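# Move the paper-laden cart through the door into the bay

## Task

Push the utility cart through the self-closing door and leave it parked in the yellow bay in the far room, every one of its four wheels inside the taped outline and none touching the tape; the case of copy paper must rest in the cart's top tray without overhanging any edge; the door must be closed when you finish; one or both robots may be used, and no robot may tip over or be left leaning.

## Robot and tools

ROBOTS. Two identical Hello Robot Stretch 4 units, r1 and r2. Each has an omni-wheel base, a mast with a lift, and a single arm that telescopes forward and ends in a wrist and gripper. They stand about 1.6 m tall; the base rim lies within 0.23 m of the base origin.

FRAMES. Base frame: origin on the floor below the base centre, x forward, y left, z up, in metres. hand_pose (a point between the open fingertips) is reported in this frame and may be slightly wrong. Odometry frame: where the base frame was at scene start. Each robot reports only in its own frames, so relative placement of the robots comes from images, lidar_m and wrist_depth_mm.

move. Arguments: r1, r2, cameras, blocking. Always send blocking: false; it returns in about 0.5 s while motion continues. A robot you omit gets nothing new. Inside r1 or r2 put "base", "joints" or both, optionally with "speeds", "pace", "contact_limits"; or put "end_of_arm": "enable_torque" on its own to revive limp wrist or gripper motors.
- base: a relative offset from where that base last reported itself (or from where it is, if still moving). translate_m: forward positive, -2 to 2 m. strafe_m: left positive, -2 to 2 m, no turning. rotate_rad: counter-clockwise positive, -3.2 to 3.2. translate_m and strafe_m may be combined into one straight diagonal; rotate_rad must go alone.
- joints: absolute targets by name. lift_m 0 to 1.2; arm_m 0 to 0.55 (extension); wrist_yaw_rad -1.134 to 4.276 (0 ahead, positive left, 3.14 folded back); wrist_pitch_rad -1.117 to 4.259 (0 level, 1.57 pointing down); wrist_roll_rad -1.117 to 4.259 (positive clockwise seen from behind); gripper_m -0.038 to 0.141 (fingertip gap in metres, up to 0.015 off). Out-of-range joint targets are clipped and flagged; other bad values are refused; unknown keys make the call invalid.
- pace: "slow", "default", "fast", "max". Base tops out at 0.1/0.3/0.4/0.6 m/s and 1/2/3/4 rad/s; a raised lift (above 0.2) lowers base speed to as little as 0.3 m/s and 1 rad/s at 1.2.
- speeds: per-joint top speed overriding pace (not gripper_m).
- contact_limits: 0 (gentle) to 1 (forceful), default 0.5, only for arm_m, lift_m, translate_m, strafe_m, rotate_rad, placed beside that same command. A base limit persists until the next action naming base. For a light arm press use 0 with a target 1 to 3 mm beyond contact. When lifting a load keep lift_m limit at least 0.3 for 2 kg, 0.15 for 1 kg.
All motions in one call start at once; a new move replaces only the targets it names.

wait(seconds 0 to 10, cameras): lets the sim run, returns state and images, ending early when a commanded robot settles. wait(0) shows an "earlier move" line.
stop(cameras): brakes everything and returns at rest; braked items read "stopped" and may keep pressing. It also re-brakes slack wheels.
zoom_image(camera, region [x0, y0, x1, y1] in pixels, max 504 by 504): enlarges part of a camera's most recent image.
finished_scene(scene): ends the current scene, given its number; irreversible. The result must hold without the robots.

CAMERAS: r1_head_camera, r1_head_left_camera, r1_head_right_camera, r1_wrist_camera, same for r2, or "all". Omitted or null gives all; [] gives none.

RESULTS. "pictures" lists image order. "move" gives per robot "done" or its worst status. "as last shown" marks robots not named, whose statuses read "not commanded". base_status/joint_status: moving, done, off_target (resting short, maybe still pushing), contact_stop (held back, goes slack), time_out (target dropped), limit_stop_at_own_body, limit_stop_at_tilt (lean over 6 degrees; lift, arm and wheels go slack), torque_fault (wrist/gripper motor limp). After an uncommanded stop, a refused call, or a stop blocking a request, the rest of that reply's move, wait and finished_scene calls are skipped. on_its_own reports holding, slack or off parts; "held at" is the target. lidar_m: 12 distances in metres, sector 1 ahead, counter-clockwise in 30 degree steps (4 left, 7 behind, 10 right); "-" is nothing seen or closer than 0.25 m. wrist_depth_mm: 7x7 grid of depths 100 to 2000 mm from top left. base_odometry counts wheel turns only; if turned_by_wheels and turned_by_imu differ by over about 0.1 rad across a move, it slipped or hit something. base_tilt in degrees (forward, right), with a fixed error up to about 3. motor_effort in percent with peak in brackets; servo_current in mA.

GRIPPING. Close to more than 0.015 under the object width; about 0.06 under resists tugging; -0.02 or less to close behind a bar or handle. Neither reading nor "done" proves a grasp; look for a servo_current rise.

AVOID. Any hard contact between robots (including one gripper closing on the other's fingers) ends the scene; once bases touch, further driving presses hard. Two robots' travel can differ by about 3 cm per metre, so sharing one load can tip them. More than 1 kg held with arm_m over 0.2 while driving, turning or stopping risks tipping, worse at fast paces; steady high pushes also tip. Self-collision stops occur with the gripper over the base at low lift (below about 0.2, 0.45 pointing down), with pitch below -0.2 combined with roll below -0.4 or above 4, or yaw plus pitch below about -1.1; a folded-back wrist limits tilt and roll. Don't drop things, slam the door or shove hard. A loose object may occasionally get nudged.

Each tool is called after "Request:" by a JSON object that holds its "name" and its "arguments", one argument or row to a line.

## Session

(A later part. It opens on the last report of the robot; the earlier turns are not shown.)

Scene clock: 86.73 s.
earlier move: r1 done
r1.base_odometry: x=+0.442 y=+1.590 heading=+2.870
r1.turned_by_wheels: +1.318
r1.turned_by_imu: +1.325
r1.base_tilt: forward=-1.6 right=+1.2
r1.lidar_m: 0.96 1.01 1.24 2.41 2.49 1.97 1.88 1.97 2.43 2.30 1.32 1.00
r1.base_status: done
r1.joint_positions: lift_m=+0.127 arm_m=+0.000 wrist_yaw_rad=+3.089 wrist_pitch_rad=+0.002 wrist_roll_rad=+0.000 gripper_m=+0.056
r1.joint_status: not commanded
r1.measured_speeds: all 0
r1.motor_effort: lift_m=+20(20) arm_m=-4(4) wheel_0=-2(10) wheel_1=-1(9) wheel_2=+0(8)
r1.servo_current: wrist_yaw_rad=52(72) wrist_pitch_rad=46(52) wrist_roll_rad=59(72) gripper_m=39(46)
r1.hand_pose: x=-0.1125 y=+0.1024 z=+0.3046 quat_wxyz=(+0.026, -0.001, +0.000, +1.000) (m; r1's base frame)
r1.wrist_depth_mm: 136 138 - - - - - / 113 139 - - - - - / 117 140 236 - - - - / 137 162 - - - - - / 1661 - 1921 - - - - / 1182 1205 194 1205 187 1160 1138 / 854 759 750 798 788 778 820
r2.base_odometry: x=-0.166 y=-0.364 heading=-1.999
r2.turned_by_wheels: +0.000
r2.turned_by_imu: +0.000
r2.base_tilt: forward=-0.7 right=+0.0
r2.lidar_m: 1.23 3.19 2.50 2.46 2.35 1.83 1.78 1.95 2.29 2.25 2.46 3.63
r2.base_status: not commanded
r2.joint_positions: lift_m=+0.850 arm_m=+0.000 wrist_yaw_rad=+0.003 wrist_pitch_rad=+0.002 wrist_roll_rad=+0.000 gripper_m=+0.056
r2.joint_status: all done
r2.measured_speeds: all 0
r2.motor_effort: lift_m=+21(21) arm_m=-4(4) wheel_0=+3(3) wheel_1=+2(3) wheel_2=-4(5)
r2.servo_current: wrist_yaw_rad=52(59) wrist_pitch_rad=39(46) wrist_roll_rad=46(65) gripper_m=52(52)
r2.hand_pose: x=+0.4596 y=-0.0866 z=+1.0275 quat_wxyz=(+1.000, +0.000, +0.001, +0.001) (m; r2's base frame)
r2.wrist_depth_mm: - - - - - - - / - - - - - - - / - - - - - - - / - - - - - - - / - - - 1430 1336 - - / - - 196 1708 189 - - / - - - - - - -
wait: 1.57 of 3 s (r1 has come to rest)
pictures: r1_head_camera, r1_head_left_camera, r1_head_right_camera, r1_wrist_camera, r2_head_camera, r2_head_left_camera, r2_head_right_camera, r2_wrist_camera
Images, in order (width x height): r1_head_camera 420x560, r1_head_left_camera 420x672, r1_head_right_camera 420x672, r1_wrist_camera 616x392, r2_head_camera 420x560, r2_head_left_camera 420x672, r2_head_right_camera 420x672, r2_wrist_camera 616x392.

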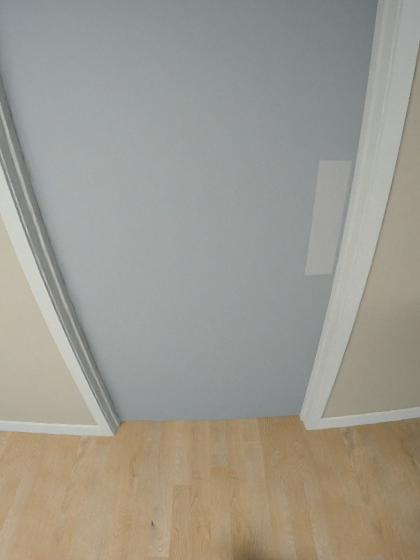

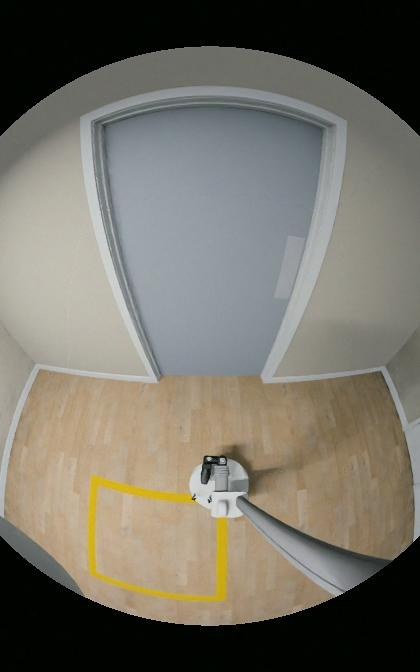

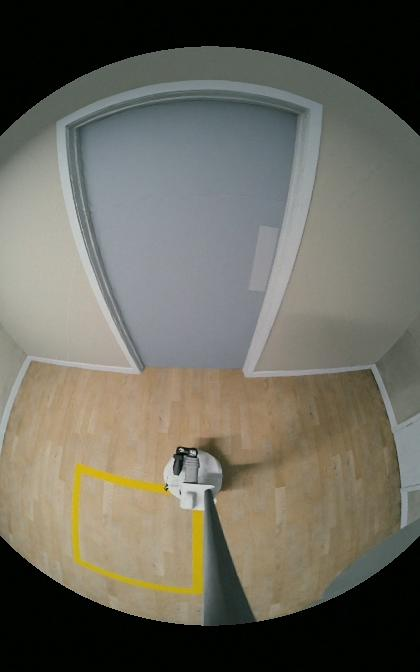

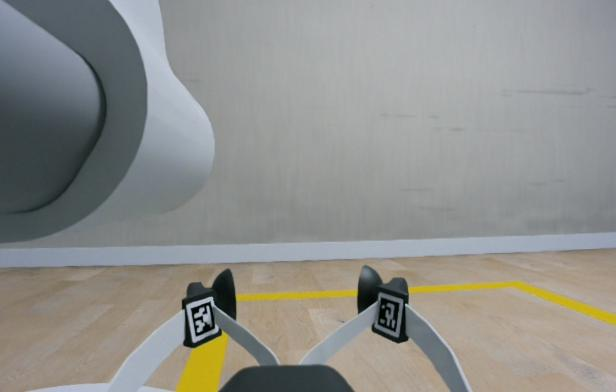

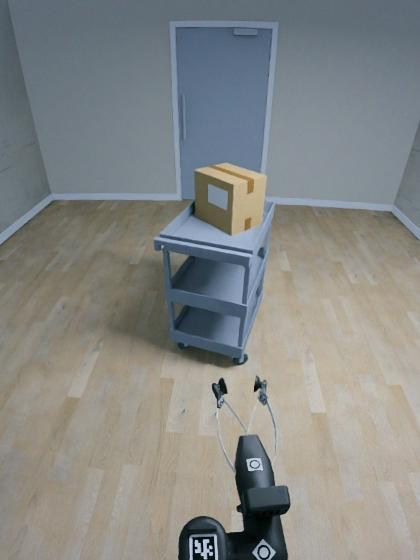

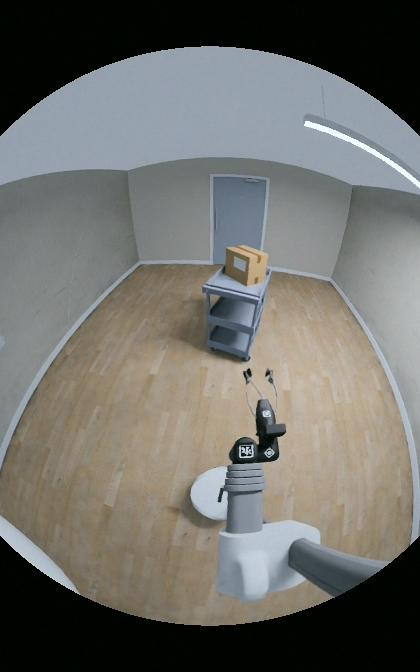

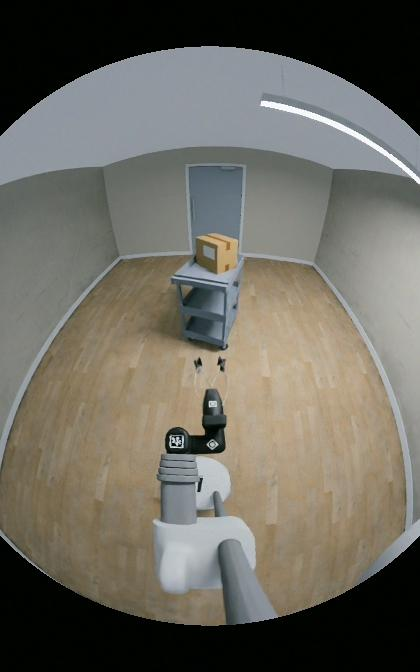

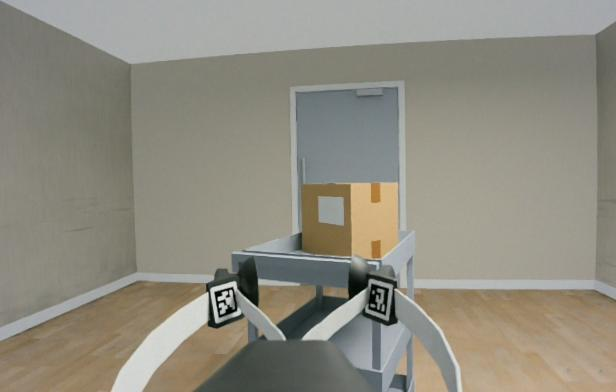

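Request:
{"name": "move", "arguments": {
  "blocking": false,
  "cameras": [],
  "r1": {"base":{"translate_m":0.5,"strafe_m":-0.15}},
  "r2": {"base":{"translate_m":0.55,"strafe_m":0.31}}
}}

Request:
{"name": "wait", "arguments": {
  "seconds": 3.5,
  "cameras": []
}}

Request:
{"name": "move", "arguments": {
  "blocking": false,
  "cameras": [],
  "r2": {"base":{"rotate_rad":-0.4}}
}}

Request:
{"name": "wait", "arguments": {
  "seconds": 2
}}

Scene clock: 131.47 s.
move: r1 moving; r2 moving
r1.base_odometry: x=+0.414 y=+1.607 heading=+2.870
r1.turned_by_wheels: +0.000
r1.turned_by_imu: +0.000
r1.base_tilt: forward=-1.6 right=+1.3
r1.lidar_m: 0.94 0.97 1.20 2.43 2.49 2.01 1.91 2.01 2.38 2.27 1.32 0.98
r1.base_status: translate_m moving; strafe_m moving
r1.joint_positions: lift_m=+0.127 arm_m=+0.000 wrist_yaw_rad=+3.089 wrist_pitch_rad=+0.002 wrist_roll_rad=+0.000 gripper_m=+0.056
r1.joint_status: not commanded
r1.measured_speeds: translate_m=+0.122 strafe_m=-0.038 rotate_rad=-0.005 lift_m=+0.000 arm_m=+0.000 wrist_yaw_rad=+0.000 wrist_pitch_rad=+0.000 wrist_roll_rad=+0.000
r1.motor_effort: lift_m=+20(20) arm_m=-4(4) wheel_0=+7(9) wheel_1=+5(6) wheel_2=-9(9)
r1.servo_current: wrist_yaw_rad=46(59) wrist_pitch_rad=46(52) wrist_roll_rad=52(59) gripper_m=39(46)
r1.hand_pose: x=-0.1125 y=+0.1024 z=+0.3046 quat_wxyz=(+0.026, -0.001, +0.000, +1.000) (m; r1's base frame)
r1.wrist_depth_mm: 136 139 - - - - - / 113 139 - - - - - / 118 140 273 - - - - / 137 162 - - - - - / 1708 1661 - - - - - / 1205 1205 194 1205 187 1160 1160 / 854 750 750 798 788 768 809
r2.base_odometry: x=-0.163 y=-0.400 heading=-1.999
r2.turned_by_wheels: +0.000
r2.turned_by_imu: +0.001
r2.base_tilt: forward=-0.7 right=+0.1
r2.lidar_m: 1.16 3.18 2.49 2.42 2.40 1.87 1.83 1.97 2.34 2.28 2.46 1.72
r2.base_status: translate_m moving; strafe_m moving
r2.joint_positions: lift_m=+0.850 arm_m=+0.000 wrist_yaw_rad=+0.003 wrist_pitch_rad=+0.002 wrist_roll_rad=+0.000 gripper_m=+0.056
r2.joint_status: not commanded
r2.measured_speeds: translate_m=+0.121 strafe_m=+0.070 rotate_rad=-0.007 lift_m=+0.000 arm_m=+0.000 wrist_yaw_rad=+0.000 wrist_pitch_rad=+0.000 wrist_roll_rad=+0.000
r2.motor_effort: lift_m=+21(21) arm_m=-4(4) wheel_0=+6(7) wheel_1=+10(11) wheel_2=-13(13)
r2.servo_current: wrist_yaw_rad=39(52) wrist_pitch_rad=39(46) wrist_roll_rad=46(52) gripper_m=46(52)
r2.hand_pose: x=+0.4596 y=-0.0866 z=+1.0275 quat_wxyz=(+1.000, +0.000, +0.001, +0.001) (m; r2's base frame)
r2.wrist_depth_mm: - - - - - - - / - - - - - - - / - - - - - - - / - - - - - - - / - - - 1366 1308 - - / - - 196 1661 189 - - / - - - - - - -
pictures: none
No camera images: "cameras" was empty.

Scene clock: 134.17 s.
earlier move: r1 done; r2 moving
r1.base_odometry: x=+0.000 y=+1.868 heading=+2.870
r1.turned_by_wheels: +0.000
r1.turned_by_imu: +0.000
r1.base_tilt: forward=-1.6 right=+1.3
r1.lidar_m: 0.47 0.48 0.68 1.46 2.64 2.49 2.37 2.47 2.26 1.93 0.62 0.48
r1.base_status: done
r1.joint_positions: lift_m=+0.127 arm_m=+0.000 wrist_yaw_rad=+3.089 wrist_pitch_rad=+0.002 wrist_roll_rad=+0.000 gripper_m=+0.056
r1.joint_status: not commanded
r1.measured_speeds: all 0
r1.motor_effort: lift_m=+20(20) arm_m=-4(4) wheel_0=+2(12) wheel_1=+3(7) wheel_2=+0(9)
r1.servo_current: wrist_yaw_rad=46(65) wrist_pitch_rad=39(52) wrist_roll_rad=52(72) gripper_m=46(46)
r1.hand_pose: x=-0.1125 y=+0.1024 z=+0.3046 quat_wxyz=(+0.026, -0.001, +0.000, +1.000) (m; r1's base frame)
r1.wrist_depth_mm: 137 139 - - - - - / 113 139 - - - - - / 118 140 272 - - - - / 137 162 - - - - - / 1983 - - - - - - / 1182 1182 193 1205 187 1160 1160 / 842 750 759 143 750 741 759
r2.base_odometry: x=-0.112 y=-0.993 heading=-1.998
r2.turned_by_wheels: +0.000
r2.turned_by_imu: +0.002
r2.base_tilt: forward=-0.6 right=+0.1
r2.lidar_m: 0.79 2.73 2.16 2.05 2.24 2.36 2.32 2.52 2.68 2.62 2.88 0.77
r2.base_status: translate_m moving; strafe_m moving
r2.joint_positions: lift_m=+0.850 arm_m=+0.000 wrist_yaw_rad=+0.003 wrist_pitch_rad=+0.002 wrist_roll_rad=+0.000 gripper_m=+0.056
r2.joint_status: not commanded
r2.measured_speeds: all 0
r2.motor_effort: lift_m=+21(21) arm_m=-4(4) wheel_0=+2(8) wheel_1=+2(12) wheel_2=-4(13)
r2.servo_current: wrist_yaw_rad=46(59) wrist_pitch_rad=39(46) wrist_roll_rad=52(65) gripper_m=52(59)
r2.hand_pose: x=+0.4595 y=-0.0866 z=+1.0275 quat_wxyz=(+1.000, +0.000, +0.001, +0.001) (m; r2's base frame)
r2.wrist_depth_mm: - - - - - - - / - - - - - - - / - - - - - - - / - - - - - 809 831 / - - - - 960 798 798 / - - 196 - 188 768 732 / - - - - - - 473
wait: 2.70 of 3.5 s (r1 has come to rest)
pictures: none
No camera images: "cameras" was empty.

Scene clock: 134.67 s.
earlier move: r2 done
move: r2 moving
r1: as last shown
r1.lidar_m: 0.48 0.49 0.69 1.43 2.67 2.50 2.37 2.46 2.24 1.92 0.61 0.50
r1.motor_effort: lift_m=+20(20) arm_m=-4(4) wheel_0=+1(2) wheel_1=+3(3) wheel_2=+0(0)
r1.servo_current: wrist_yaw_rad=59(65) wrist_pitch_rad=39(39) wrist_roll_rad=46(52) gripper_m=46(46)
r1.wrist_depth_mm: 136 139 - - - - - / 113 139 - - - - - / 118 140 273 - - - - / 137 162 - - - - - / 1921 - - - - - - / 1182 1182 194 1255 187 1182 1160 / 842 741 759 143 741 732 759
r2.base_odometry: x=-0.112 y=-0.993 heading=-2.245
r2.turned_by_wheels: -0.246
r2.turned_by_imu: -0.239
r2.base_tilt: forward=-0.7 right=+0.0
r2.lidar_m: 0.79 3.51 2.32 2.08 2.09 2.55 2.31 2.33 2.88 2.65 2.66 0.80
r2.base_status: rotate_rad moving
r2.joint_positions: lift_m=+0.850 arm_m=+0.000 wrist_yaw_rad=+0.003 wrist_pitch_rad=+0.002 wrist_roll_rad=+0.000 gripper_m=+0.056
r2.joint_status: not commanded
r2.measured_speeds: translate_m=+0.001 strafe_m=+0.000 rotate_rad=-0.834 lift_m=+0.000 arm_m=+0.000 wrist_yaw_rad=+0.000 wrist_pitch_rad=+0.000 wrist_roll_rad=+0.000
r2.motor_effort: lift_m=+21(21) arm_m=-4(4) wheel_0=+2(10) wheel_1=+7(10) wheel_2=+7(11)
r2.servo_current: wrist_yaw_rad=52(52) wrist_pitch_rad=33(46) wrist_roll_rad=52(52) gripper_m=52(52)
r2.hand_pose: x=+0.4595 y=-0.0866 z=+1.0275 quat_wxyz=(+1.000, +0.000, +0.001, +0.001) (m; r2's base frame)
r2.wrist_depth_mm: - - - - - - - / - - - - - - - / - - - - - - - / - - - - 854 - - / - - - 1008 866 - - / - - 195 634 189 640 - / - - - - - 521 -
pictures: none
No camera images: "cameras" was empty.

Scene clock: 135.37 s.
earlier move: r2 done
r1.base_odometry: x=+0.000 y=+1.868 heading=+2.870
r1.turned_by_wheels: +0.000
r1.turned_by_imu: +0.000
r1.base_tilt: forward=-1.6 right=+1.3
r1.lidar_m: 0.46 0.49 0.67 1.44 2.66 2.50 2.37 2.48 2.26 1.93 0.63 0.46
r1.base_status: not commanded
r1.joint_positions: lift_m=+0.127 arm_m=+0.000 wrist_yaw_rad=+3.089 wrist_pitch_rad=+0.002 wrist_roll_rad=+0.000 gripper_m=+0.056
r1.joint_status: not commanded
r1.measured_speeds: all 0
r1.motor_effort: lift_m=+20(20) arm_m=-4(4) wheel_0=+2(2) wheel_1=+2(3) wheel_2=+0(0)
r1.servo_current: wrist_yaw_rad=52(65) wrist_pitch_rad=33(46) wrist_roll_rad=59(72) gripper_m=39(46)
r1.hand_pose: x=-0.1125 y=+0.1024 z=+0.3046 quat_wxyz=(+0.026, -0.001, +0.000, +1.000) (m; r1's base frame)
r1.wrist_depth_mm: 136 138 - - - - - / 113 139 - - - - - / 118 139 274 - - - - / 137 161 - - - - - / 1921 - - - - - - / 1160 1182 194 1160 187 1205 1118 / 854 750 750 143 750 741 778
r2.base_odometry: x=-0.112 y=-0.993 heading=-2.398
r2.turned_by_wheels: -0.153
r2.turned_by_imu: -0.149
r2.base_tilt: forward=-0.7 right=+0.1
r2.lidar_m: 0.79 3.43 2.50 2.12 2.08 2.40 2.30 2.32 2.64 2.65 2.63 0.83
r2.base_status: done
r2.joint_positions: lift_m=+0.850 arm_m=+0.000 wrist_yaw_rad=+0.003 wrist_pitch_rad=+0.002 wrist_roll_rad=+0.000 gripper_m=+0.056
r2.joint_status: not commanded
r2.measured_speeds: all 0
r2.motor_effort: lift_m=+21(21) arm_m=-4(4) wheel_0=+2(10) wheel_1=+3(10) wheel_2=+5(11)
r2.servo_current: wrist_yaw_rad=46(65) wrist_pitch_rad=39(46) wrist_roll_rad=52(52) gripper_m=52(52)
r2.hand_pose: x=+0.4595 y=-0.0867 z=+1.0275 quat_wxyz=(+1.000, +0.000, +0.001, +0.001) (m; r2's base frame)
r2.wrist_depth_mm: - - - - - - - / - - - - - - - / - - - - - - - / - - - 917 - - - / - - - 904 - - - / - - 190 634 188 - - / - - - - - - -
wait: 0.70 of 2 s (r2 has come to rest)
pictures: r1_head_camera, r1_head_left_camera, r1_head_right_camera, r1_wrist_camera, r2_head_camera, r2_head_left_camera, r2_head_right_camera, r2_wrist_camera
Images, in order (width x height): r1_head_camera 420x560, r1_head_left_camera 420x672, r1_head_right_camera 420x672, r1_wrist_camera 616x392, r2_head_camera 420x560, r2_head_left_camera 420x672, r2_head_right_camera 420x672, r2_wrist_camera 616x392.

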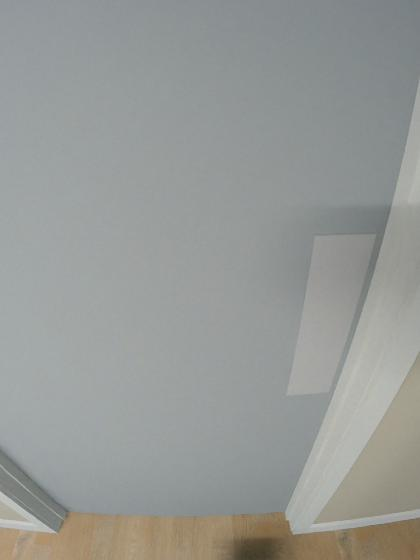

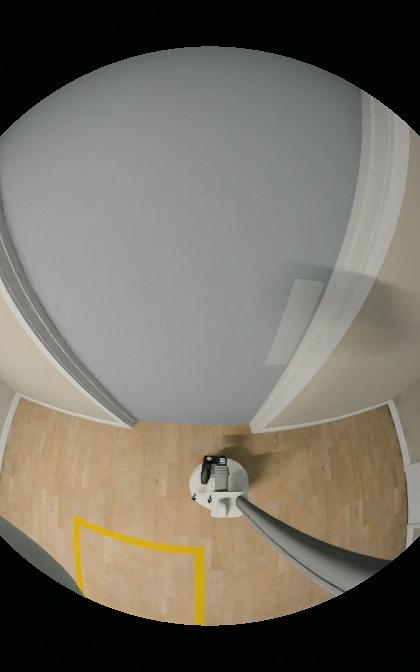

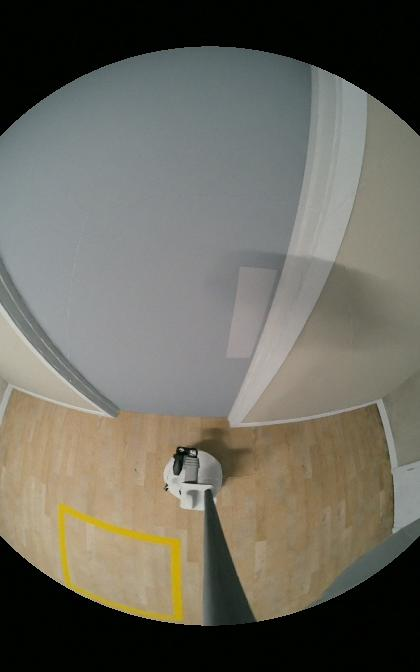

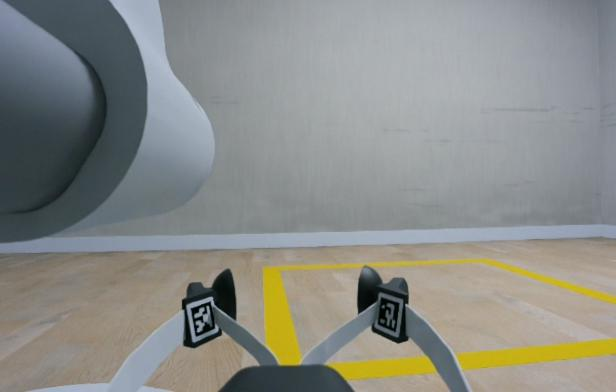

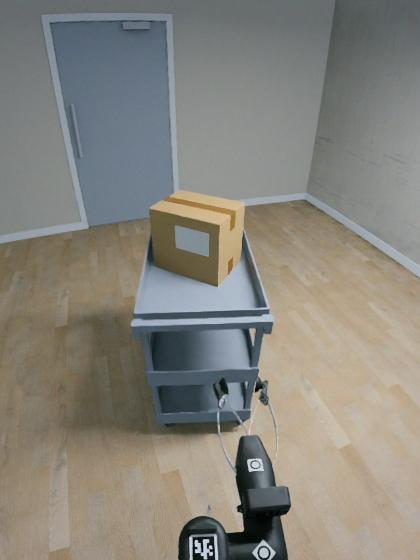

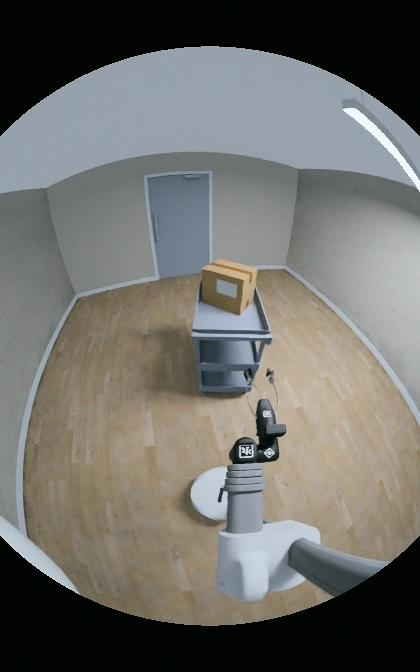

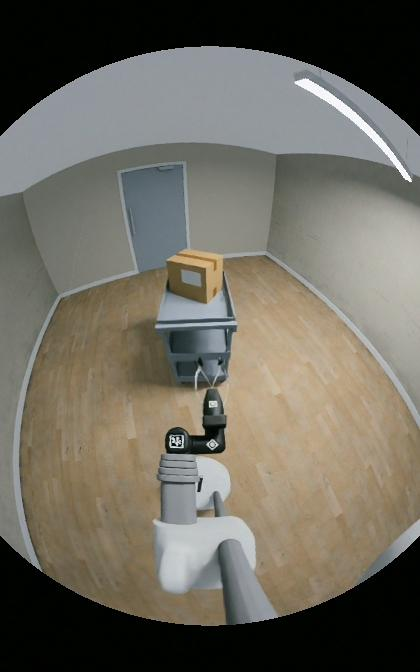

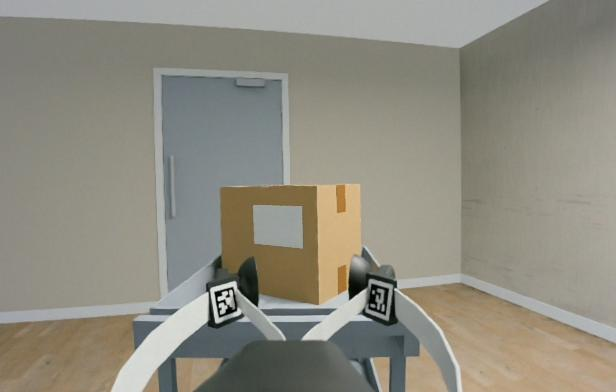

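Request:
{"name": "zoom_image", "arguments": {
  "camera": "r2_wrist_camera",
  "region": [110, 160, 450, 392]
}}

Request:
{"name": "zoom_image", "arguments": {
  "camera": "r2_head_camera",
  "region": [120, 170, 290, 350]
}}

Scaled by 1.482.

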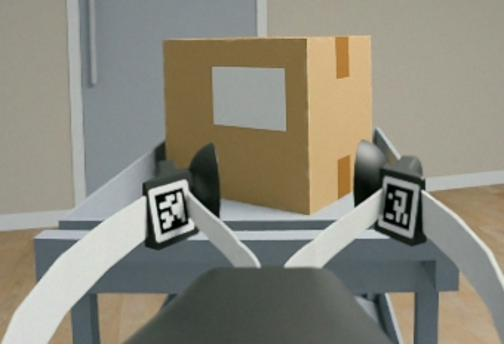

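Scaled by 2.800 from the camera's 420x560 image, which has a finer 1200x1600 frame.

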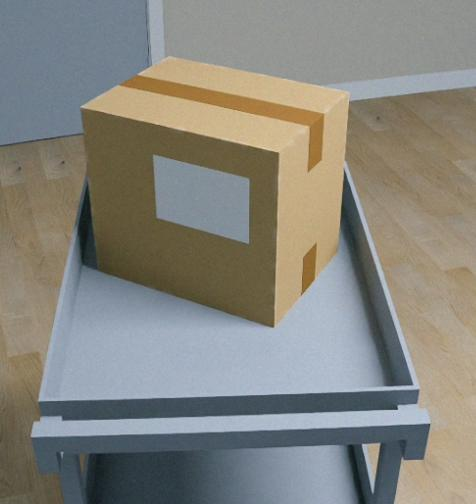

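Request:
{"name": "move", "arguments": {
  "blocking": false,
  "cameras": [],
  "r2": {"base":{"strafe_m":0.045},"joints":{"wrist_roll_rad":1.57,"lift_m":0.667,"gripper_m":0.11}}
}}

Request:
{"name": "wait", "arguments": {
  "seconds": 2.5,
  "cameras": ["r2_wrist_camera","r2_head_camera"]
}}

Scene clock: 165.70 s.
move: r2 moving
r1: as last shown
r1.base_tilt: forward=-1.6 right=+1.2
r1.lidar_m: 0.48 0.49 0.67 1.45 2.67 2.51 2.38 2.49 2.25 1.93 0.62 0.50
r1.motor_effort: lift_m=+20(20) arm_m=-4(4) wheel_0=+2(2) wheel_1=+3(3) wheel_2=+0(0)
r1.servo_current: wrist_yaw_rad=46(59) wrist_pitch_rad=46(46) wrist_roll_rad=46(59) gripper_m=46(46)
r1.wrist_depth_mm: 136 138 - - - - - / 113 139 - - - - - / 118 140 272 - - - - / 137 162 - - - - - / 1863 - - - - - - / 1182 1205 193 1182 187 1160 1138 / 842 741 750 143 750 732 768
r2.base_odometry: x=-0.089 y=-1.017 heading=-2.398
r2.turned_by_wheels: +0.000
r2.turned_by_imu: +0.000
r2.base_tilt: forward=-0.7 right=+0.0
r2.lidar_m: 0.74 3.40 2.47 2.08 2.05 2.39 2.34 2.30 2.69 2.69 2.67 0.82
r2.base_status: strafe_m moving
r2.joint_positions: lift_m=+0.812 arm_m=+0.000 wrist_yaw_rad=+0.003 wrist_pitch_rad=+0.002 wrist_roll_rad=+0.589 gripper_m=+0.075
r2.joint_status: lift_m moving; wrist_roll_rad moving; gripper_m moving
r2.measured_speeds: translate_m=+0.000 strafe_m=+0.090 rotate_rad=-0.002 lift_m=-0.146 arm_m=+0.000 wrist_yaw_rad=+0.000 wrist_pitch_rad=+0.000 wrist_roll_rad=+1.820
r2.motor_effort: lift_m=+11(20) arm_m=-4(4) wheel_0=+1(12) wheel_1=+2(11) wheel_2=+0(3)
r2.servo_current: wrist_yaw_rad=46(59) wrist_pitch_rad=46(46) wrist_roll_rad=85(104) gripper_m=91(91)
r2.hand_pose: x=+0.4595 y=-0.0867 z=+0.9901 quat_wxyz=(+0.957, +0.290, +0.001, +0.001) (m; r2's base frame)
r2.wrist_depth_mm: - - - - - - - / - - - - - - - / - - - - - - - / - - - 878 - - - / - - - 904 627 - 1863 / - - 190 627 188 1756 1499 / - - - - - - 1308
pictures: none
No camera images: "cameras" was empty.

Scene clock: 167.03 s.
earlier move: r2 done
r1.base_odometry: x=+0.000 y=+1.868 heading=+2.870
r1.turned_by_wheels: +0.000
r1.turned_by_imu: +0.000
r1.base_tilt: forward=-1.6 right=+1.3
r1.lidar_m: 0.46 0.47 0.68 1.43 2.68 2.51 2.36 2.49 2.26 1.91 0.61 0.50
r1.base_status: not commanded
r1.joint_positions: lift_m=+0.127 arm_m=+0.000 wrist_yaw_rad=+3.089 wrist_pitch_rad=+0.002 wrist_roll_rad=+0.000 gripper_m=+0.056
r1.joint_status: not commanded
r1.measured_speeds: all 0
r1.motor_effort: lift_m=+20(20) arm_m=-4(4) wheel_0=+2(2) wheel_1=+3(3) wheel_2=+0(0)
r1.servo_current: wrist_yaw_rad=39(59) wrist_pitch_rad=39(52) wrist_roll_rad=20(78) gripper_m=39(52)
r1.hand_pose: x=-0.1125 y=+0.1024 z=+0.3046 quat_wxyz=(+0.026, -0.001, +0.000, +1.000) (m; r1's base frame)
r1.wrist_depth_mm: 136 139 - - - - - / 113 139 - - - - - / 117 140 272 - - - - / 137 162 - - - - - / 1863 - - - - - - / 1205 1205 194 1205 187 1160 1138 / 842 759 750 143 741 732 759
r2.base_odometry: x=-0.081 y=-1.026 heading=-2.398
r2.turned_by_wheels: +0.000
r2.turned_by_imu: +0.000
r2.base_tilt: forward=-0.7 right=+0.1
r2.lidar_m: 0.79 3.43 2.47 2.08 2.03 2.37 2.34 2.33 2.69 2.70 2.68 0.83
r2.base_status: done
r2.joint_positions: lift_m=+0.667 arm_m=+0.000 wrist_yaw_rad=+0.003 wrist_pitch_rad=+0.002 wrist_roll_rad=+1.568 gripper_m=+0.110
r2.joint_status: all done
r2.measured_speeds: all 0
r2.motor_effort: lift_m=+14(20) arm_m=-4(4) wheel_0=-3(12) wheel_1=+2(11) wheel_2=+0(3)
r2.servo_current: wrist_yaw_rad=39(59) wrist_pitch_rad=39(46) wrist_roll_rad=52(104) gripper_m=52(117)
r2.hand_pose: x=+0.4595 y=-0.0867 z=+0.8451 quat_wxyz=(+0.708, +0.706, +0.001, +0.000) (m; r2's base frame)
r2.wrist_depth_mm: - - - - - 1618 1160 / - - - - - 1537 1182 / - - - 627 - 621 - / - - 878 627 - 627 - / - - 931 627 - 627 - / - - 198 627 192 627 1229 / - - - - - 1576 1160
wait: 1.33 of 2.5 s (r2 has come to rest)
pictures: r2_head_camera, r2_wrist_camera
Images, in order (width x height): r2_head_camera 420x560, r2_wrist_camera 616x392.

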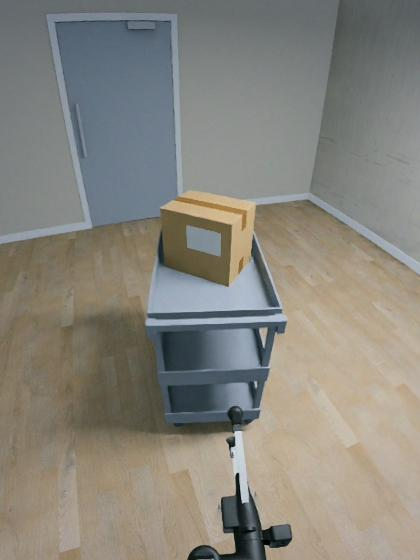

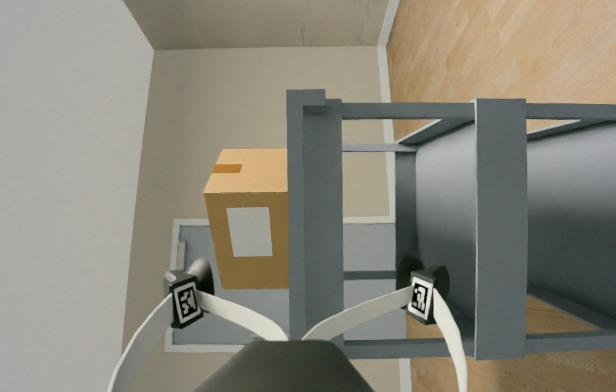

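Request:
{"name": "zoom_image", "arguments": {
  "camera": "r2_wrist_camera",
  "region": [260, 70, 420, 370]
}}

Scaled by 1.680.

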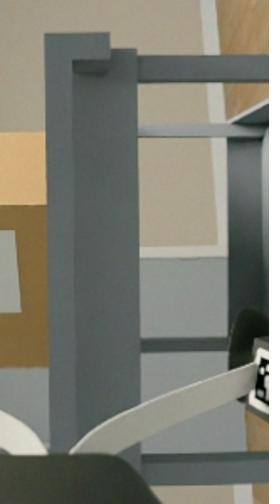

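Request:
{"name": "move", "arguments": {
  "blocking": false,
  "cameras": [],
  "r2": {"base":{"translate_m":0.2},"joints":{"lift_m":0.687,"arm_m":0.06}}
}}

Request:
{"name": "wait", "arguments": {
  "seconds": 2.5,
  "cameras": ["r2_wrist_camera","r2_head_camera"]
}}

Scene clock: 186.07 s.
move: r2 moving
r1: as last shown
r1.base_tilt: forward=-1.6 right=+1.2
r1.lidar_m: 0.48 0.50 0.68 1.47 2.66 2.51 2.38 2.48 2.25 1.93 0.62 0.50
r1.servo_current: wrist_yaw_rad=46(65) wrist_pitch_rad=46(52) wrist_roll_rad=46(65) gripper_m=46(46)
r1.wrist_depth_mm: 137 139 - - - - - / 113 139 - - - - - / 118 139 273 - - - - / 137 162 - - - - - / 1921 - - - - - - / 1160 1205 193 1182 189 1160 1138 / 854 759 750 143 750 741 759
r2.base_odometry: x=-0.104 y=-1.047 heading=-2.398
r2.turned_by_wheels: +0.000
r2.turned_by_imu: +0.001
r2.base_tilt: forward=-0.6 right=+0.0
r2.lidar_m: 0.76 3.40 2.45 2.08 2.05 2.38 2.36 2.35 2.71 2.67 2.67 0.79
r2.base_status: translate_m moving
r2.joint_positions: lift_m=+0.687 arm_m=+0.045 wrist_yaw_rad=+0.002 wrist_pitch_rad=+0.002 wrist_roll_rad=+1.568 gripper_m=+0.110
r2.joint_status: lift_m moving; arm_m moving
r2.measured_speeds: translate_m=+0.122 strafe_m=+0.000 rotate_rad=-0.002 lift_m=+0.009 arm_m=+0.115 wrist_yaw_rad=+0.000 wrist_pitch_rad=+0.000 wrist_roll_rad=+0.000
r2.motor_effort: lift_m=+21(24) arm_m=+7(14) wheel_0=+5(11) wheel_1=+7(8) wheel_2=-13(13)
r2.servo_current: wrist_yaw_rad=46(52) wrist_pitch_rad=39(46) wrist_roll_rad=52(59) gripper_m=46(52)
r2.hand_pose: x=+0.5045 y=-0.0867 z=+0.8644 quat_wxyz=(+0.708, +0.706, +0.001, +0.000) (m; r2's base frame)
r2.wrist_depth_mm: - - - - - 1661 1182 / - - - - - 1618 1138 / - - - 559 - 559 554 / - - 809 559 - 559 559 / - - 866 559 1160 559 559 / - - 198 564 189 559 559 / - - - - - 559 564
pictures: none
No camera images: "cameras" was empty.

Scene clock: 187.63 s.
earlier move: r2 done
r1.base_odometry: x=+0.000 y=+1.868 heading=+2.870
r1.turned_by_wheels: +0.000
r1.turned_by_imu: +0.000
r1.base_tilt: forward=-1.6 right=+1.3
r1.lidar_m: 0.47 0.48 0.69 1.45 2.67 2.53 2.39 2.48 2.24 1.92 0.61 0.49
r1.base_status: not commanded
r1.joint_positions: lift_m=+0.127 arm_m=+0.000 wrist_yaw_rad=+3.089 wrist_pitch_rad=+0.002 wrist_roll_rad=+0.000 gripper_m=+0.056
r1.joint_status: not commanded
r1.measured_speeds: all 0
r1.motor_effort: lift_m=+20(20) arm_m=-4(4) wheel_0=+1(2) wheel_1=+3(3) wheel_2=+0(0)
r1.servo_current: wrist_yaw_rad=46(65) wrist_pitch_rad=46(52) wrist_roll_rad=26(65) gripper_m=39(46)
r1.hand_pose: x=-0.1125 y=+0.1024 z=+0.3046 quat_wxyz=(+0.026, -0.001, +0.000, +1.000) (m; r1's base frame)
r1.wrist_depth_mm: 136 139 - - - - - / 113 139 - - - - - / 118 139 273 - - - - / 137 162 - - - - - / 1921 - - - - - - / 1182 1205 194 1182 188 1160 1138 / 842 750 750 143 741 732 768
r2.base_odometry: x=-0.228 y=-1.161 heading=-2.397
r2.turned_by_wheels: +0.000
r2.turned_by_imu: +0.001
r2.base_tilt: forward=-0.7 right=+0.1
r2.lidar_m: 0.59 0.58 2.51 2.14 2.10 2.39 2.51 2.51 2.88 2.64 2.63 0.61
r2.base_status: done
r2.joint_positions: lift_m=+0.687 arm_m=+0.060 wrist_yaw_rad=+0.002 wrist_pitch_rad=+0.002 wrist_roll_rad=+1.568 gripper_m=+0.110
r2.joint_status: all done
r2.measured_speeds: all 0
r2.motor_effort: lift_m=+21(24) arm_m=+7(14) wheel_0=+4(11) wheel_1=+3(9) wheel_2=-4(14)
r2.servo_current: wrist_yaw_rad=52(65) wrist_pitch_rad=39(46) wrist_roll_rad=39(65) gripper_m=52(59)
r2.hand_pose: x=+0.5193 y=-0.0867 z=+0.8645 quat_wxyz=(+0.708, +0.706, +0.001, +0.000) (m; r2's base frame)
r2.wrist_depth_mm: - - - 334 - 1576 1118 / - - - 366 375 634 377 / - - - 366 366 917 - / - - 609 368 368 - - / - - 634 370 368 - - / - - 198 312 191 - - / - - - - - 1921 -
wait: 1.57 of 2.5 s (r2 has come to rest)
pictures: r2_head_camera, r2_wrist_camera
Images, in order (width x height): r2_head_camera 420x560, r2_wrist_camera 616x392.

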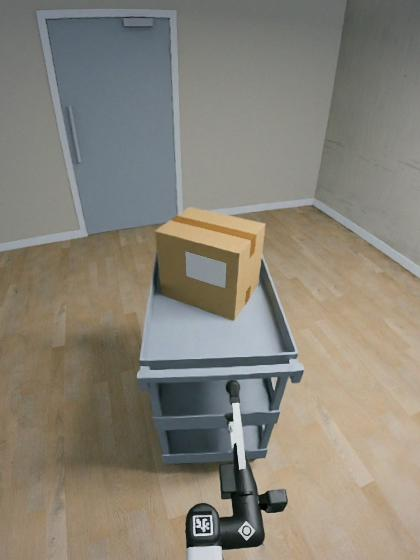

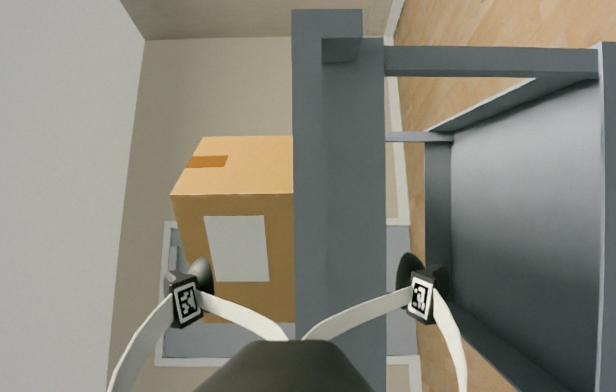

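Request:
{"name": "move", "arguments": {
  "blocking": false,
  "cameras": [],
  "r2": {"base":{"translate_m":0.07},"pace":"slow","contact_limits":{"translate_m":0.1}}
}}

Request:
{"name": "wait", "arguments": {
  "seconds": 2,
  "cameras": ["r2_wrist_camera","r2_head_camera"]
}}

Request:
{"name": "zoom_image", "arguments": {
  "camera": "r2_head_camera",
  "region": [130, 340, 310, 480]
}}

Scene clock: 196.07 s.
move: r2 moving
r1: as last shown
r1.lidar_m: 0.45 0.50 0.69 1.45 2.67 2.50 2.37 2.48 2.27 1.94 0.62 0.46
r1.motor_effort: lift_m=+20(20) arm_m=-4(4) wheel_0=+2(2) wheel_1=+3(3) wheel_2=+0(0)
r1.servo_current: wrist_yaw_rad=39(59) wrist_pitch_rad=46(46) wrist_roll_rad=39(52) gripper_m=39(52)
r1.wrist_depth_mm: 136 138 - - - - - / 113 139 - - - - - / 118 140 272 - - - - / 137 162 - - - - - / 1983 - - - - - - / 1205 1182 193 1160 187 1160 1160 / 842 750 750 143 732 723 768
r2.base_odometry: x=-0.238 y=-1.170 heading=-2.397
r2.turned_by_wheels: +0.000
r2.turned_by_imu: +0.001
r2.base_tilt: forward=-0.7 right=+0.1
r2.lidar_m: 0.57 0.62 2.52 2.13 2.10 2.39 2.54 2.52 2.92 2.62 2.62 0.59
r2.base_status: translate_m moving
r2.joint_positions: lift_m=+0.687 arm_m=+0.060 wrist_yaw_rad=+0.002 wrist_pitch_rad=+0.002 wrist_roll_rad=+1.568 gripper_m=+0.110
r2.joint_status: not commanded
r2.measured_speeds: translate_m=+0.048 strafe_m=+0.000 rotate_rad=-0.002 lift_m=+0.000 arm_m=+0.000 wrist_yaw_rad=+0.000 wrist_pitch_rad=+0.000 wrist_roll_rad=+0.000
r2.motor_effort: lift_m=+21(21) arm_m=+7(7) wheel_0=+5(8) wheel_1=+7(7) wheel_2=-8(10)
r2.servo_current: wrist_yaw_rad=52(59) wrist_pitch_rad=39(46) wrist_roll_rad=59(59) gripper_m=46(59)
r2.contact_limits: translate_m 0.1
r2.hand_pose: x=+0.5193 y=-0.0867 z=+0.8645 quat_wxyz=(+0.708, +0.706, +0.001, +0.000) (m; r2's base frame)
r2.wrist_depth_mm: - - - 297 - 1537 1160 / - - - 355 362 640 379 / - - - 357 355 917 - / - - 603 357 357 960 - / - - 627 359 357 - - / - - 198 298 191 - - / - - - - - 1863 -
pictures: none
No camera images: "cameras" was empty.

Scene clock: 197.53 s.
earlier move: r2 done
r1.base_odometry: x=+0.000 y=+1.868 heading=+2.870
r1.turned_by_wheels: +0.000
r1.turned_by_imu: +0.000
r1.base_tilt: forward=-1.6 right=+1.3
r1.lidar_m: 0.46 0.49 0.70 1.43 2.68 2.52 2.35 2.46 2.25 1.93 0.63 0.48
r1.base_status: not commanded
r1.joint_positions: lift_m=+0.127 arm_m=+0.000 wrist_yaw_rad=+3.089 wrist_pitch_rad=+0.002 wrist_roll_rad=+0.000 gripper_m=+0.056
r1.joint_status: not commanded
r1.measured_speeds: all 0
r1.motor_effort: lift_m=+20(20) arm_m=-4(4) wheel_0=+1(2) wheel_1=+2(3) wheel_2=+0(0)
r1.servo_current: wrist_yaw_rad=33(65) wrist_pitch_rad=39(52) wrist_roll_rad=39(72) gripper_m=46(52)
r1.hand_pose: x=-0.1125 y=+0.1024 z=+0.3046 quat_wxyz=(+0.026, -0.001, +0.000, +1.000) (m; r1's base frame)
r1.wrist_depth_mm: 136 139 - - - - - / 113 139 - - - - - / 117 139 273 - - - - / 137 162 - - - - - / 1921 - - - - - - / 1160 1205 193 1205 187 1160 1138 / 842 750 759 143 750 741 768
r2.base_odometry: x=-0.280 y=-1.208 heading=-2.397
r2.turned_by_wheels: +0.000
r2.turned_by_imu: +0.000
r2.base_tilt: forward=-0.6 right=+0.1
r2.lidar_m: 0.53 0.55 2.57 2.16 2.16 2.43 2.61 2.58 2.96 2.60 2.60 0.56
r2.base_status: done
r2.joint_positions: lift_m=+0.687 arm_m=+0.060 wrist_yaw_rad=+0.002 wrist_pitch_rad=+0.002 wrist_roll_rad=+1.568 gripper_m=+0.110
r2.joint_status: not commanded
r2.measured_speeds: all 0
r2.motor_effort: lift_m=+21(21) arm_m=+7(7) wheel_0=+4(9) wheel_1=+4(7) wheel_2=-6(10)
r2.servo_current: wrist_yaw_rad=33(65) wrist_pitch_rad=39(52) wrist_roll_rad=46(59) gripper_m=52(59)
r2.contact_limits: translate_m 0.1
r2.hand_pose: x=+0.5193 y=-0.0867 z=+0.8645 quat_wxyz=(+0.708, +0.706, +0.001, +0.000) (m; r2's base frame)
r2.wrist_depth_mm: - - - 266 298 303 312 / - - - 296 298 1708 569 / - - 676 298 298 842 - / - - 539 298 300 - - / - - 559 300 300 - - / - - 198 242 193 - - / - - - - - 1863 -
wait: 1.47 of 2 s (r2 has come to rest)
pictures: r2_head_camera, r2_wrist_camera
Images, in order (width x height): r2_head_camera 420x560, r2_wrist_camera 616x392.

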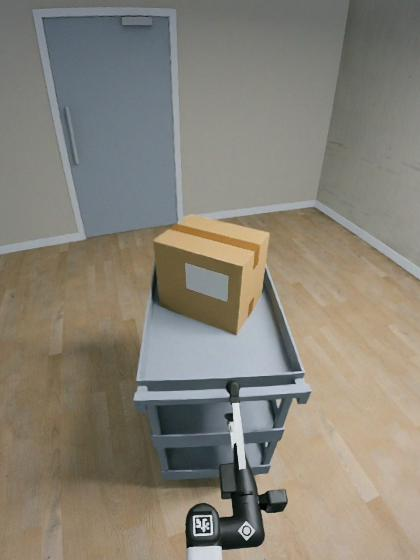

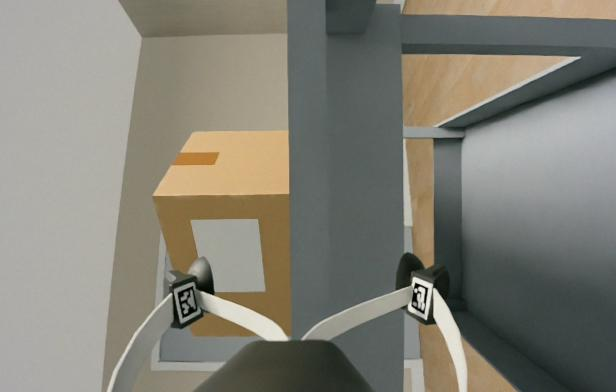

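Scaled by 2.800 from the camera's 420x560 image, which has a finer 1200x1600 frame.

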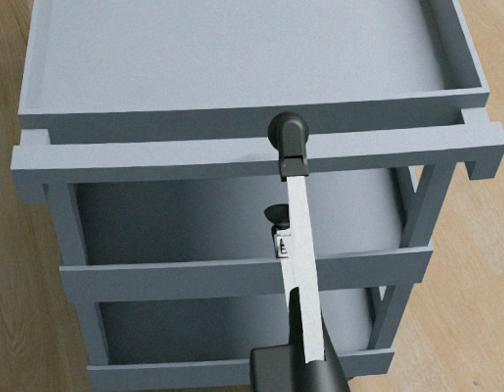

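Request:
{"name": "move", "arguments": {
  "blocking": false,
  "cameras": [],
  "r2": {"base":{"translate_m":0.03},"pace":"slow","contact_limits":{"translate_m":0.1}}
}}

Request:
{"name": "wait", "arguments": {
  "seconds": 1.5,
  "cameras": ["r2_wrist_camera","r2_head_camera"]
}}

Request:
{"name": "zoom_image", "arguments": {
  "camera": "r2_head_camera",
  "region": [130, 340, 310, 480]
}}

Scene clock: 205.50 s.
move: r2 moving
r1: as last shown
r1.lidar_m: 0.47 0.50 0.69 1.46 2.66 2.50 2.35 2.48 2.23 1.92 0.59 0.48
r1.motor_effort: lift_m=+20(20) arm_m=-4(4) wheel_0=+2(2) wheel_1=+2(3) wheel_2=+0(0)
r1.servo_current: wrist_yaw_rad=46(59) wrist_pitch_rad=39(46) wrist_roll_rad=65(65) gripper_m=39(46)
r1.wrist_depth_mm: 136 139 - - - - - / 113 139 - - - - - / 118 140 272 - - - - / 137 162 - - - - - / 1983 - - - - - - / 1182 1205 193 1182 187 1138 1138 / 854 750 750 143 741 732 778
r2.base_odometry: x=-0.289 y=-1.217 heading=-2.397
r2.turned_by_wheels: +0.000
r2.turned_by_imu: +0.001
r2.base_tilt: forward=-0.7 right=+0.1
r2.lidar_m: 0.49 0.53 2.52 2.15 2.14 2.46 2.60 2.58 2.99 2.62 2.60 0.54
r2.base_status: translate_m moving
r2.joint_positions: lift_m=+0.687 arm_m=+0.060 wrist_yaw_rad=+0.002 wrist_pitch_rad=+0.002 wrist_roll_rad=+1.568 gripper_m=+0.110
r2.joint_status: not commanded
r2.measured_speeds: translate_m=+0.048 strafe_m=+0.000 rotate_rad=-0.001 lift_m=+0.000 arm_m=+0.000 wrist_yaw_rad=+0.000 wrist_pitch_rad=+0.000 wrist_roll_rad=+0.000
r2.motor_effort: lift_m=+21(21) arm_m=+7(7) wheel_0=+4(9) wheel_1=+6(6) wheel_2=-9(10)
r2.servo_current: wrist_yaw_rad=46(52) wrist_pitch_rad=46(46) wrist_roll_rad=59(59) gripper_m=52(52)
r2.contact_limits: translate_m 0.1
r2.hand_pose: x=+0.5193 y=-0.0867 z=+0.8645 quat_wxyz=(+0.708, +0.706, +0.001, +0.000) (m; r2's base frame)
r2.wrist_depth_mm: - - - 250 289 291 293 / - - - 287 286 1756 569 / - - 668 287 289 842 - / - - 530 289 290 891 - / - - 549 230 290 891 - / - - 198 230 190 - - / - - - - - 1808 -
pictures: none
No camera images: "cameras" was empty.

Scene clock: 206.37 s.
earlier move: r2 done
r1.base_odometry: x=+0.000 y=+1.868 heading=+2.870
r1.turned_by_wheels: +0.000
r1.turned_by_imu: +0.000
r1.base_tilt: forward=-1.6 right=+1.3
r1.lidar_m: 0.48 0.47 0.66 1.44 2.67 2.49 2.38 2.48 2.25 1.93 0.64 0.49
r1.base_status: not commanded
r1.joint_positions: lift_m=+0.127 arm_m=+0.000 wrist_yaw_rad=+3.089 wrist_pitch_rad=+0.002 wrist_roll_rad=+0.000 gripper_m=+0.056
r1.joint_status: not commanded
r1.measured_speeds: all 0
r1.motor_effort: lift_m=+20(20) arm_m=-4(4) wheel_0=+2(2) wheel_1=+3(3) wheel_2=+0(0)
r1.servo_current: wrist_yaw_rad=52(65) wrist_pitch_rad=39(52) wrist_roll_rad=59(65) gripper_m=46(46)
r1.hand_pose: x=-0.1125 y=+0.1024 z=+0.3046 quat_wxyz=(+0.026, -0.001, +0.000, +1.000) (m; r1's base frame)
r1.wrist_depth_mm: 136 138 - - - - - / 113 139 - - - - - / 118 140 273 - - - - / 137 162 - - - - - / 1921 - - - - - - / 1182 1182 193 1160 187 1160 1138 / 854 750 759 143 741 732 768
r2.base_odometry: x=-0.302 y=-1.229 heading=-2.397
r2.turned_by_wheels: +0.000
r2.turned_by_imu: +0.000
r2.base_tilt: forward=-0.7 right=+0.1
r2.lidar_m: 0.51 0.51 2.52 2.16 2.16 2.41 2.62 2.59 2.99 2.60 2.59 0.51
r2.base_status: done
r2.joint_positions: lift_m=+0.687 arm_m=+0.060 wrist_yaw_rad=+0.002 wrist_pitch_rad=+0.002 wrist_roll_rad=+1.568 gripper_m=+0.110
r2.joint_status: not commanded
r2.measured_speeds: all 0
r2.motor_effort: lift_m=+21(21) arm_m=+7(7) wheel_0=+5(9) wheel_1=+4(6) wheel_2=-5(11)
r2.servo_current: wrist_yaw_rad=46(52) wrist_pitch_rad=39(46) wrist_roll_rad=52(59) gripper_m=52(52)
r2.contact_limits: translate_m 0.1
r2.hand_pose: x=+0.5193 y=-0.0867 z=+0.8645 quat_wxyz=(+0.708, +0.706, +0.001, +0.000) (m; r2's base frame)
r2.wrist_depth_mm: - - - 208 267 274 289 / - - - 267 268 1756 569 / - - 640 209 271 831 - / - - 508 270 270 878 - / - - 530 272 271 866 - / - - 198 211 192 - - / - - - - - 1863 -
wait: 0.87 of 1.5 s (r2 has come to rest)
pictures: r2_head_camera, r2_wrist_camera
Images, in order (width x height): r2_head_camera 420x560, r2_wrist_camera 616x392.

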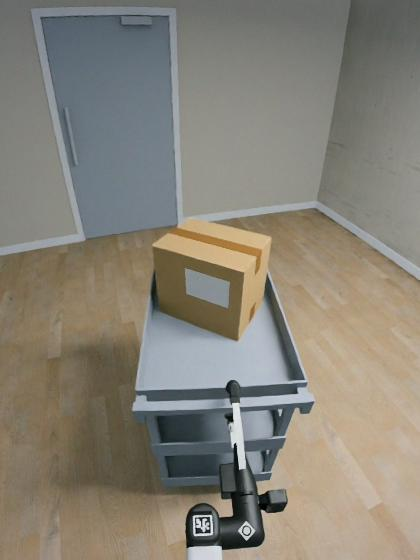

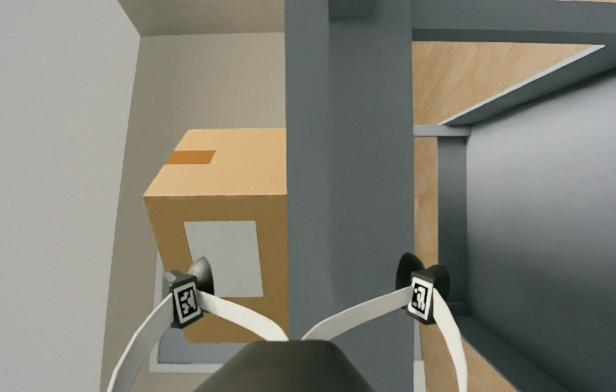

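Scaled by 2.800 from the camera's 420x560 image, which has a finer 1200x1600 frame.

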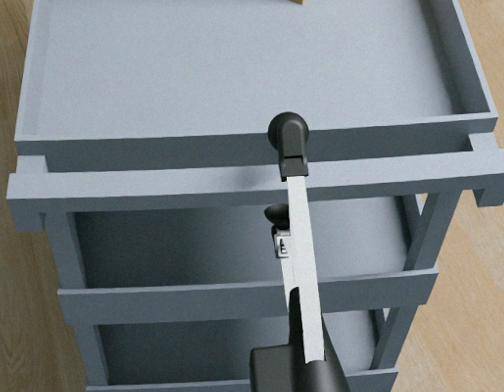

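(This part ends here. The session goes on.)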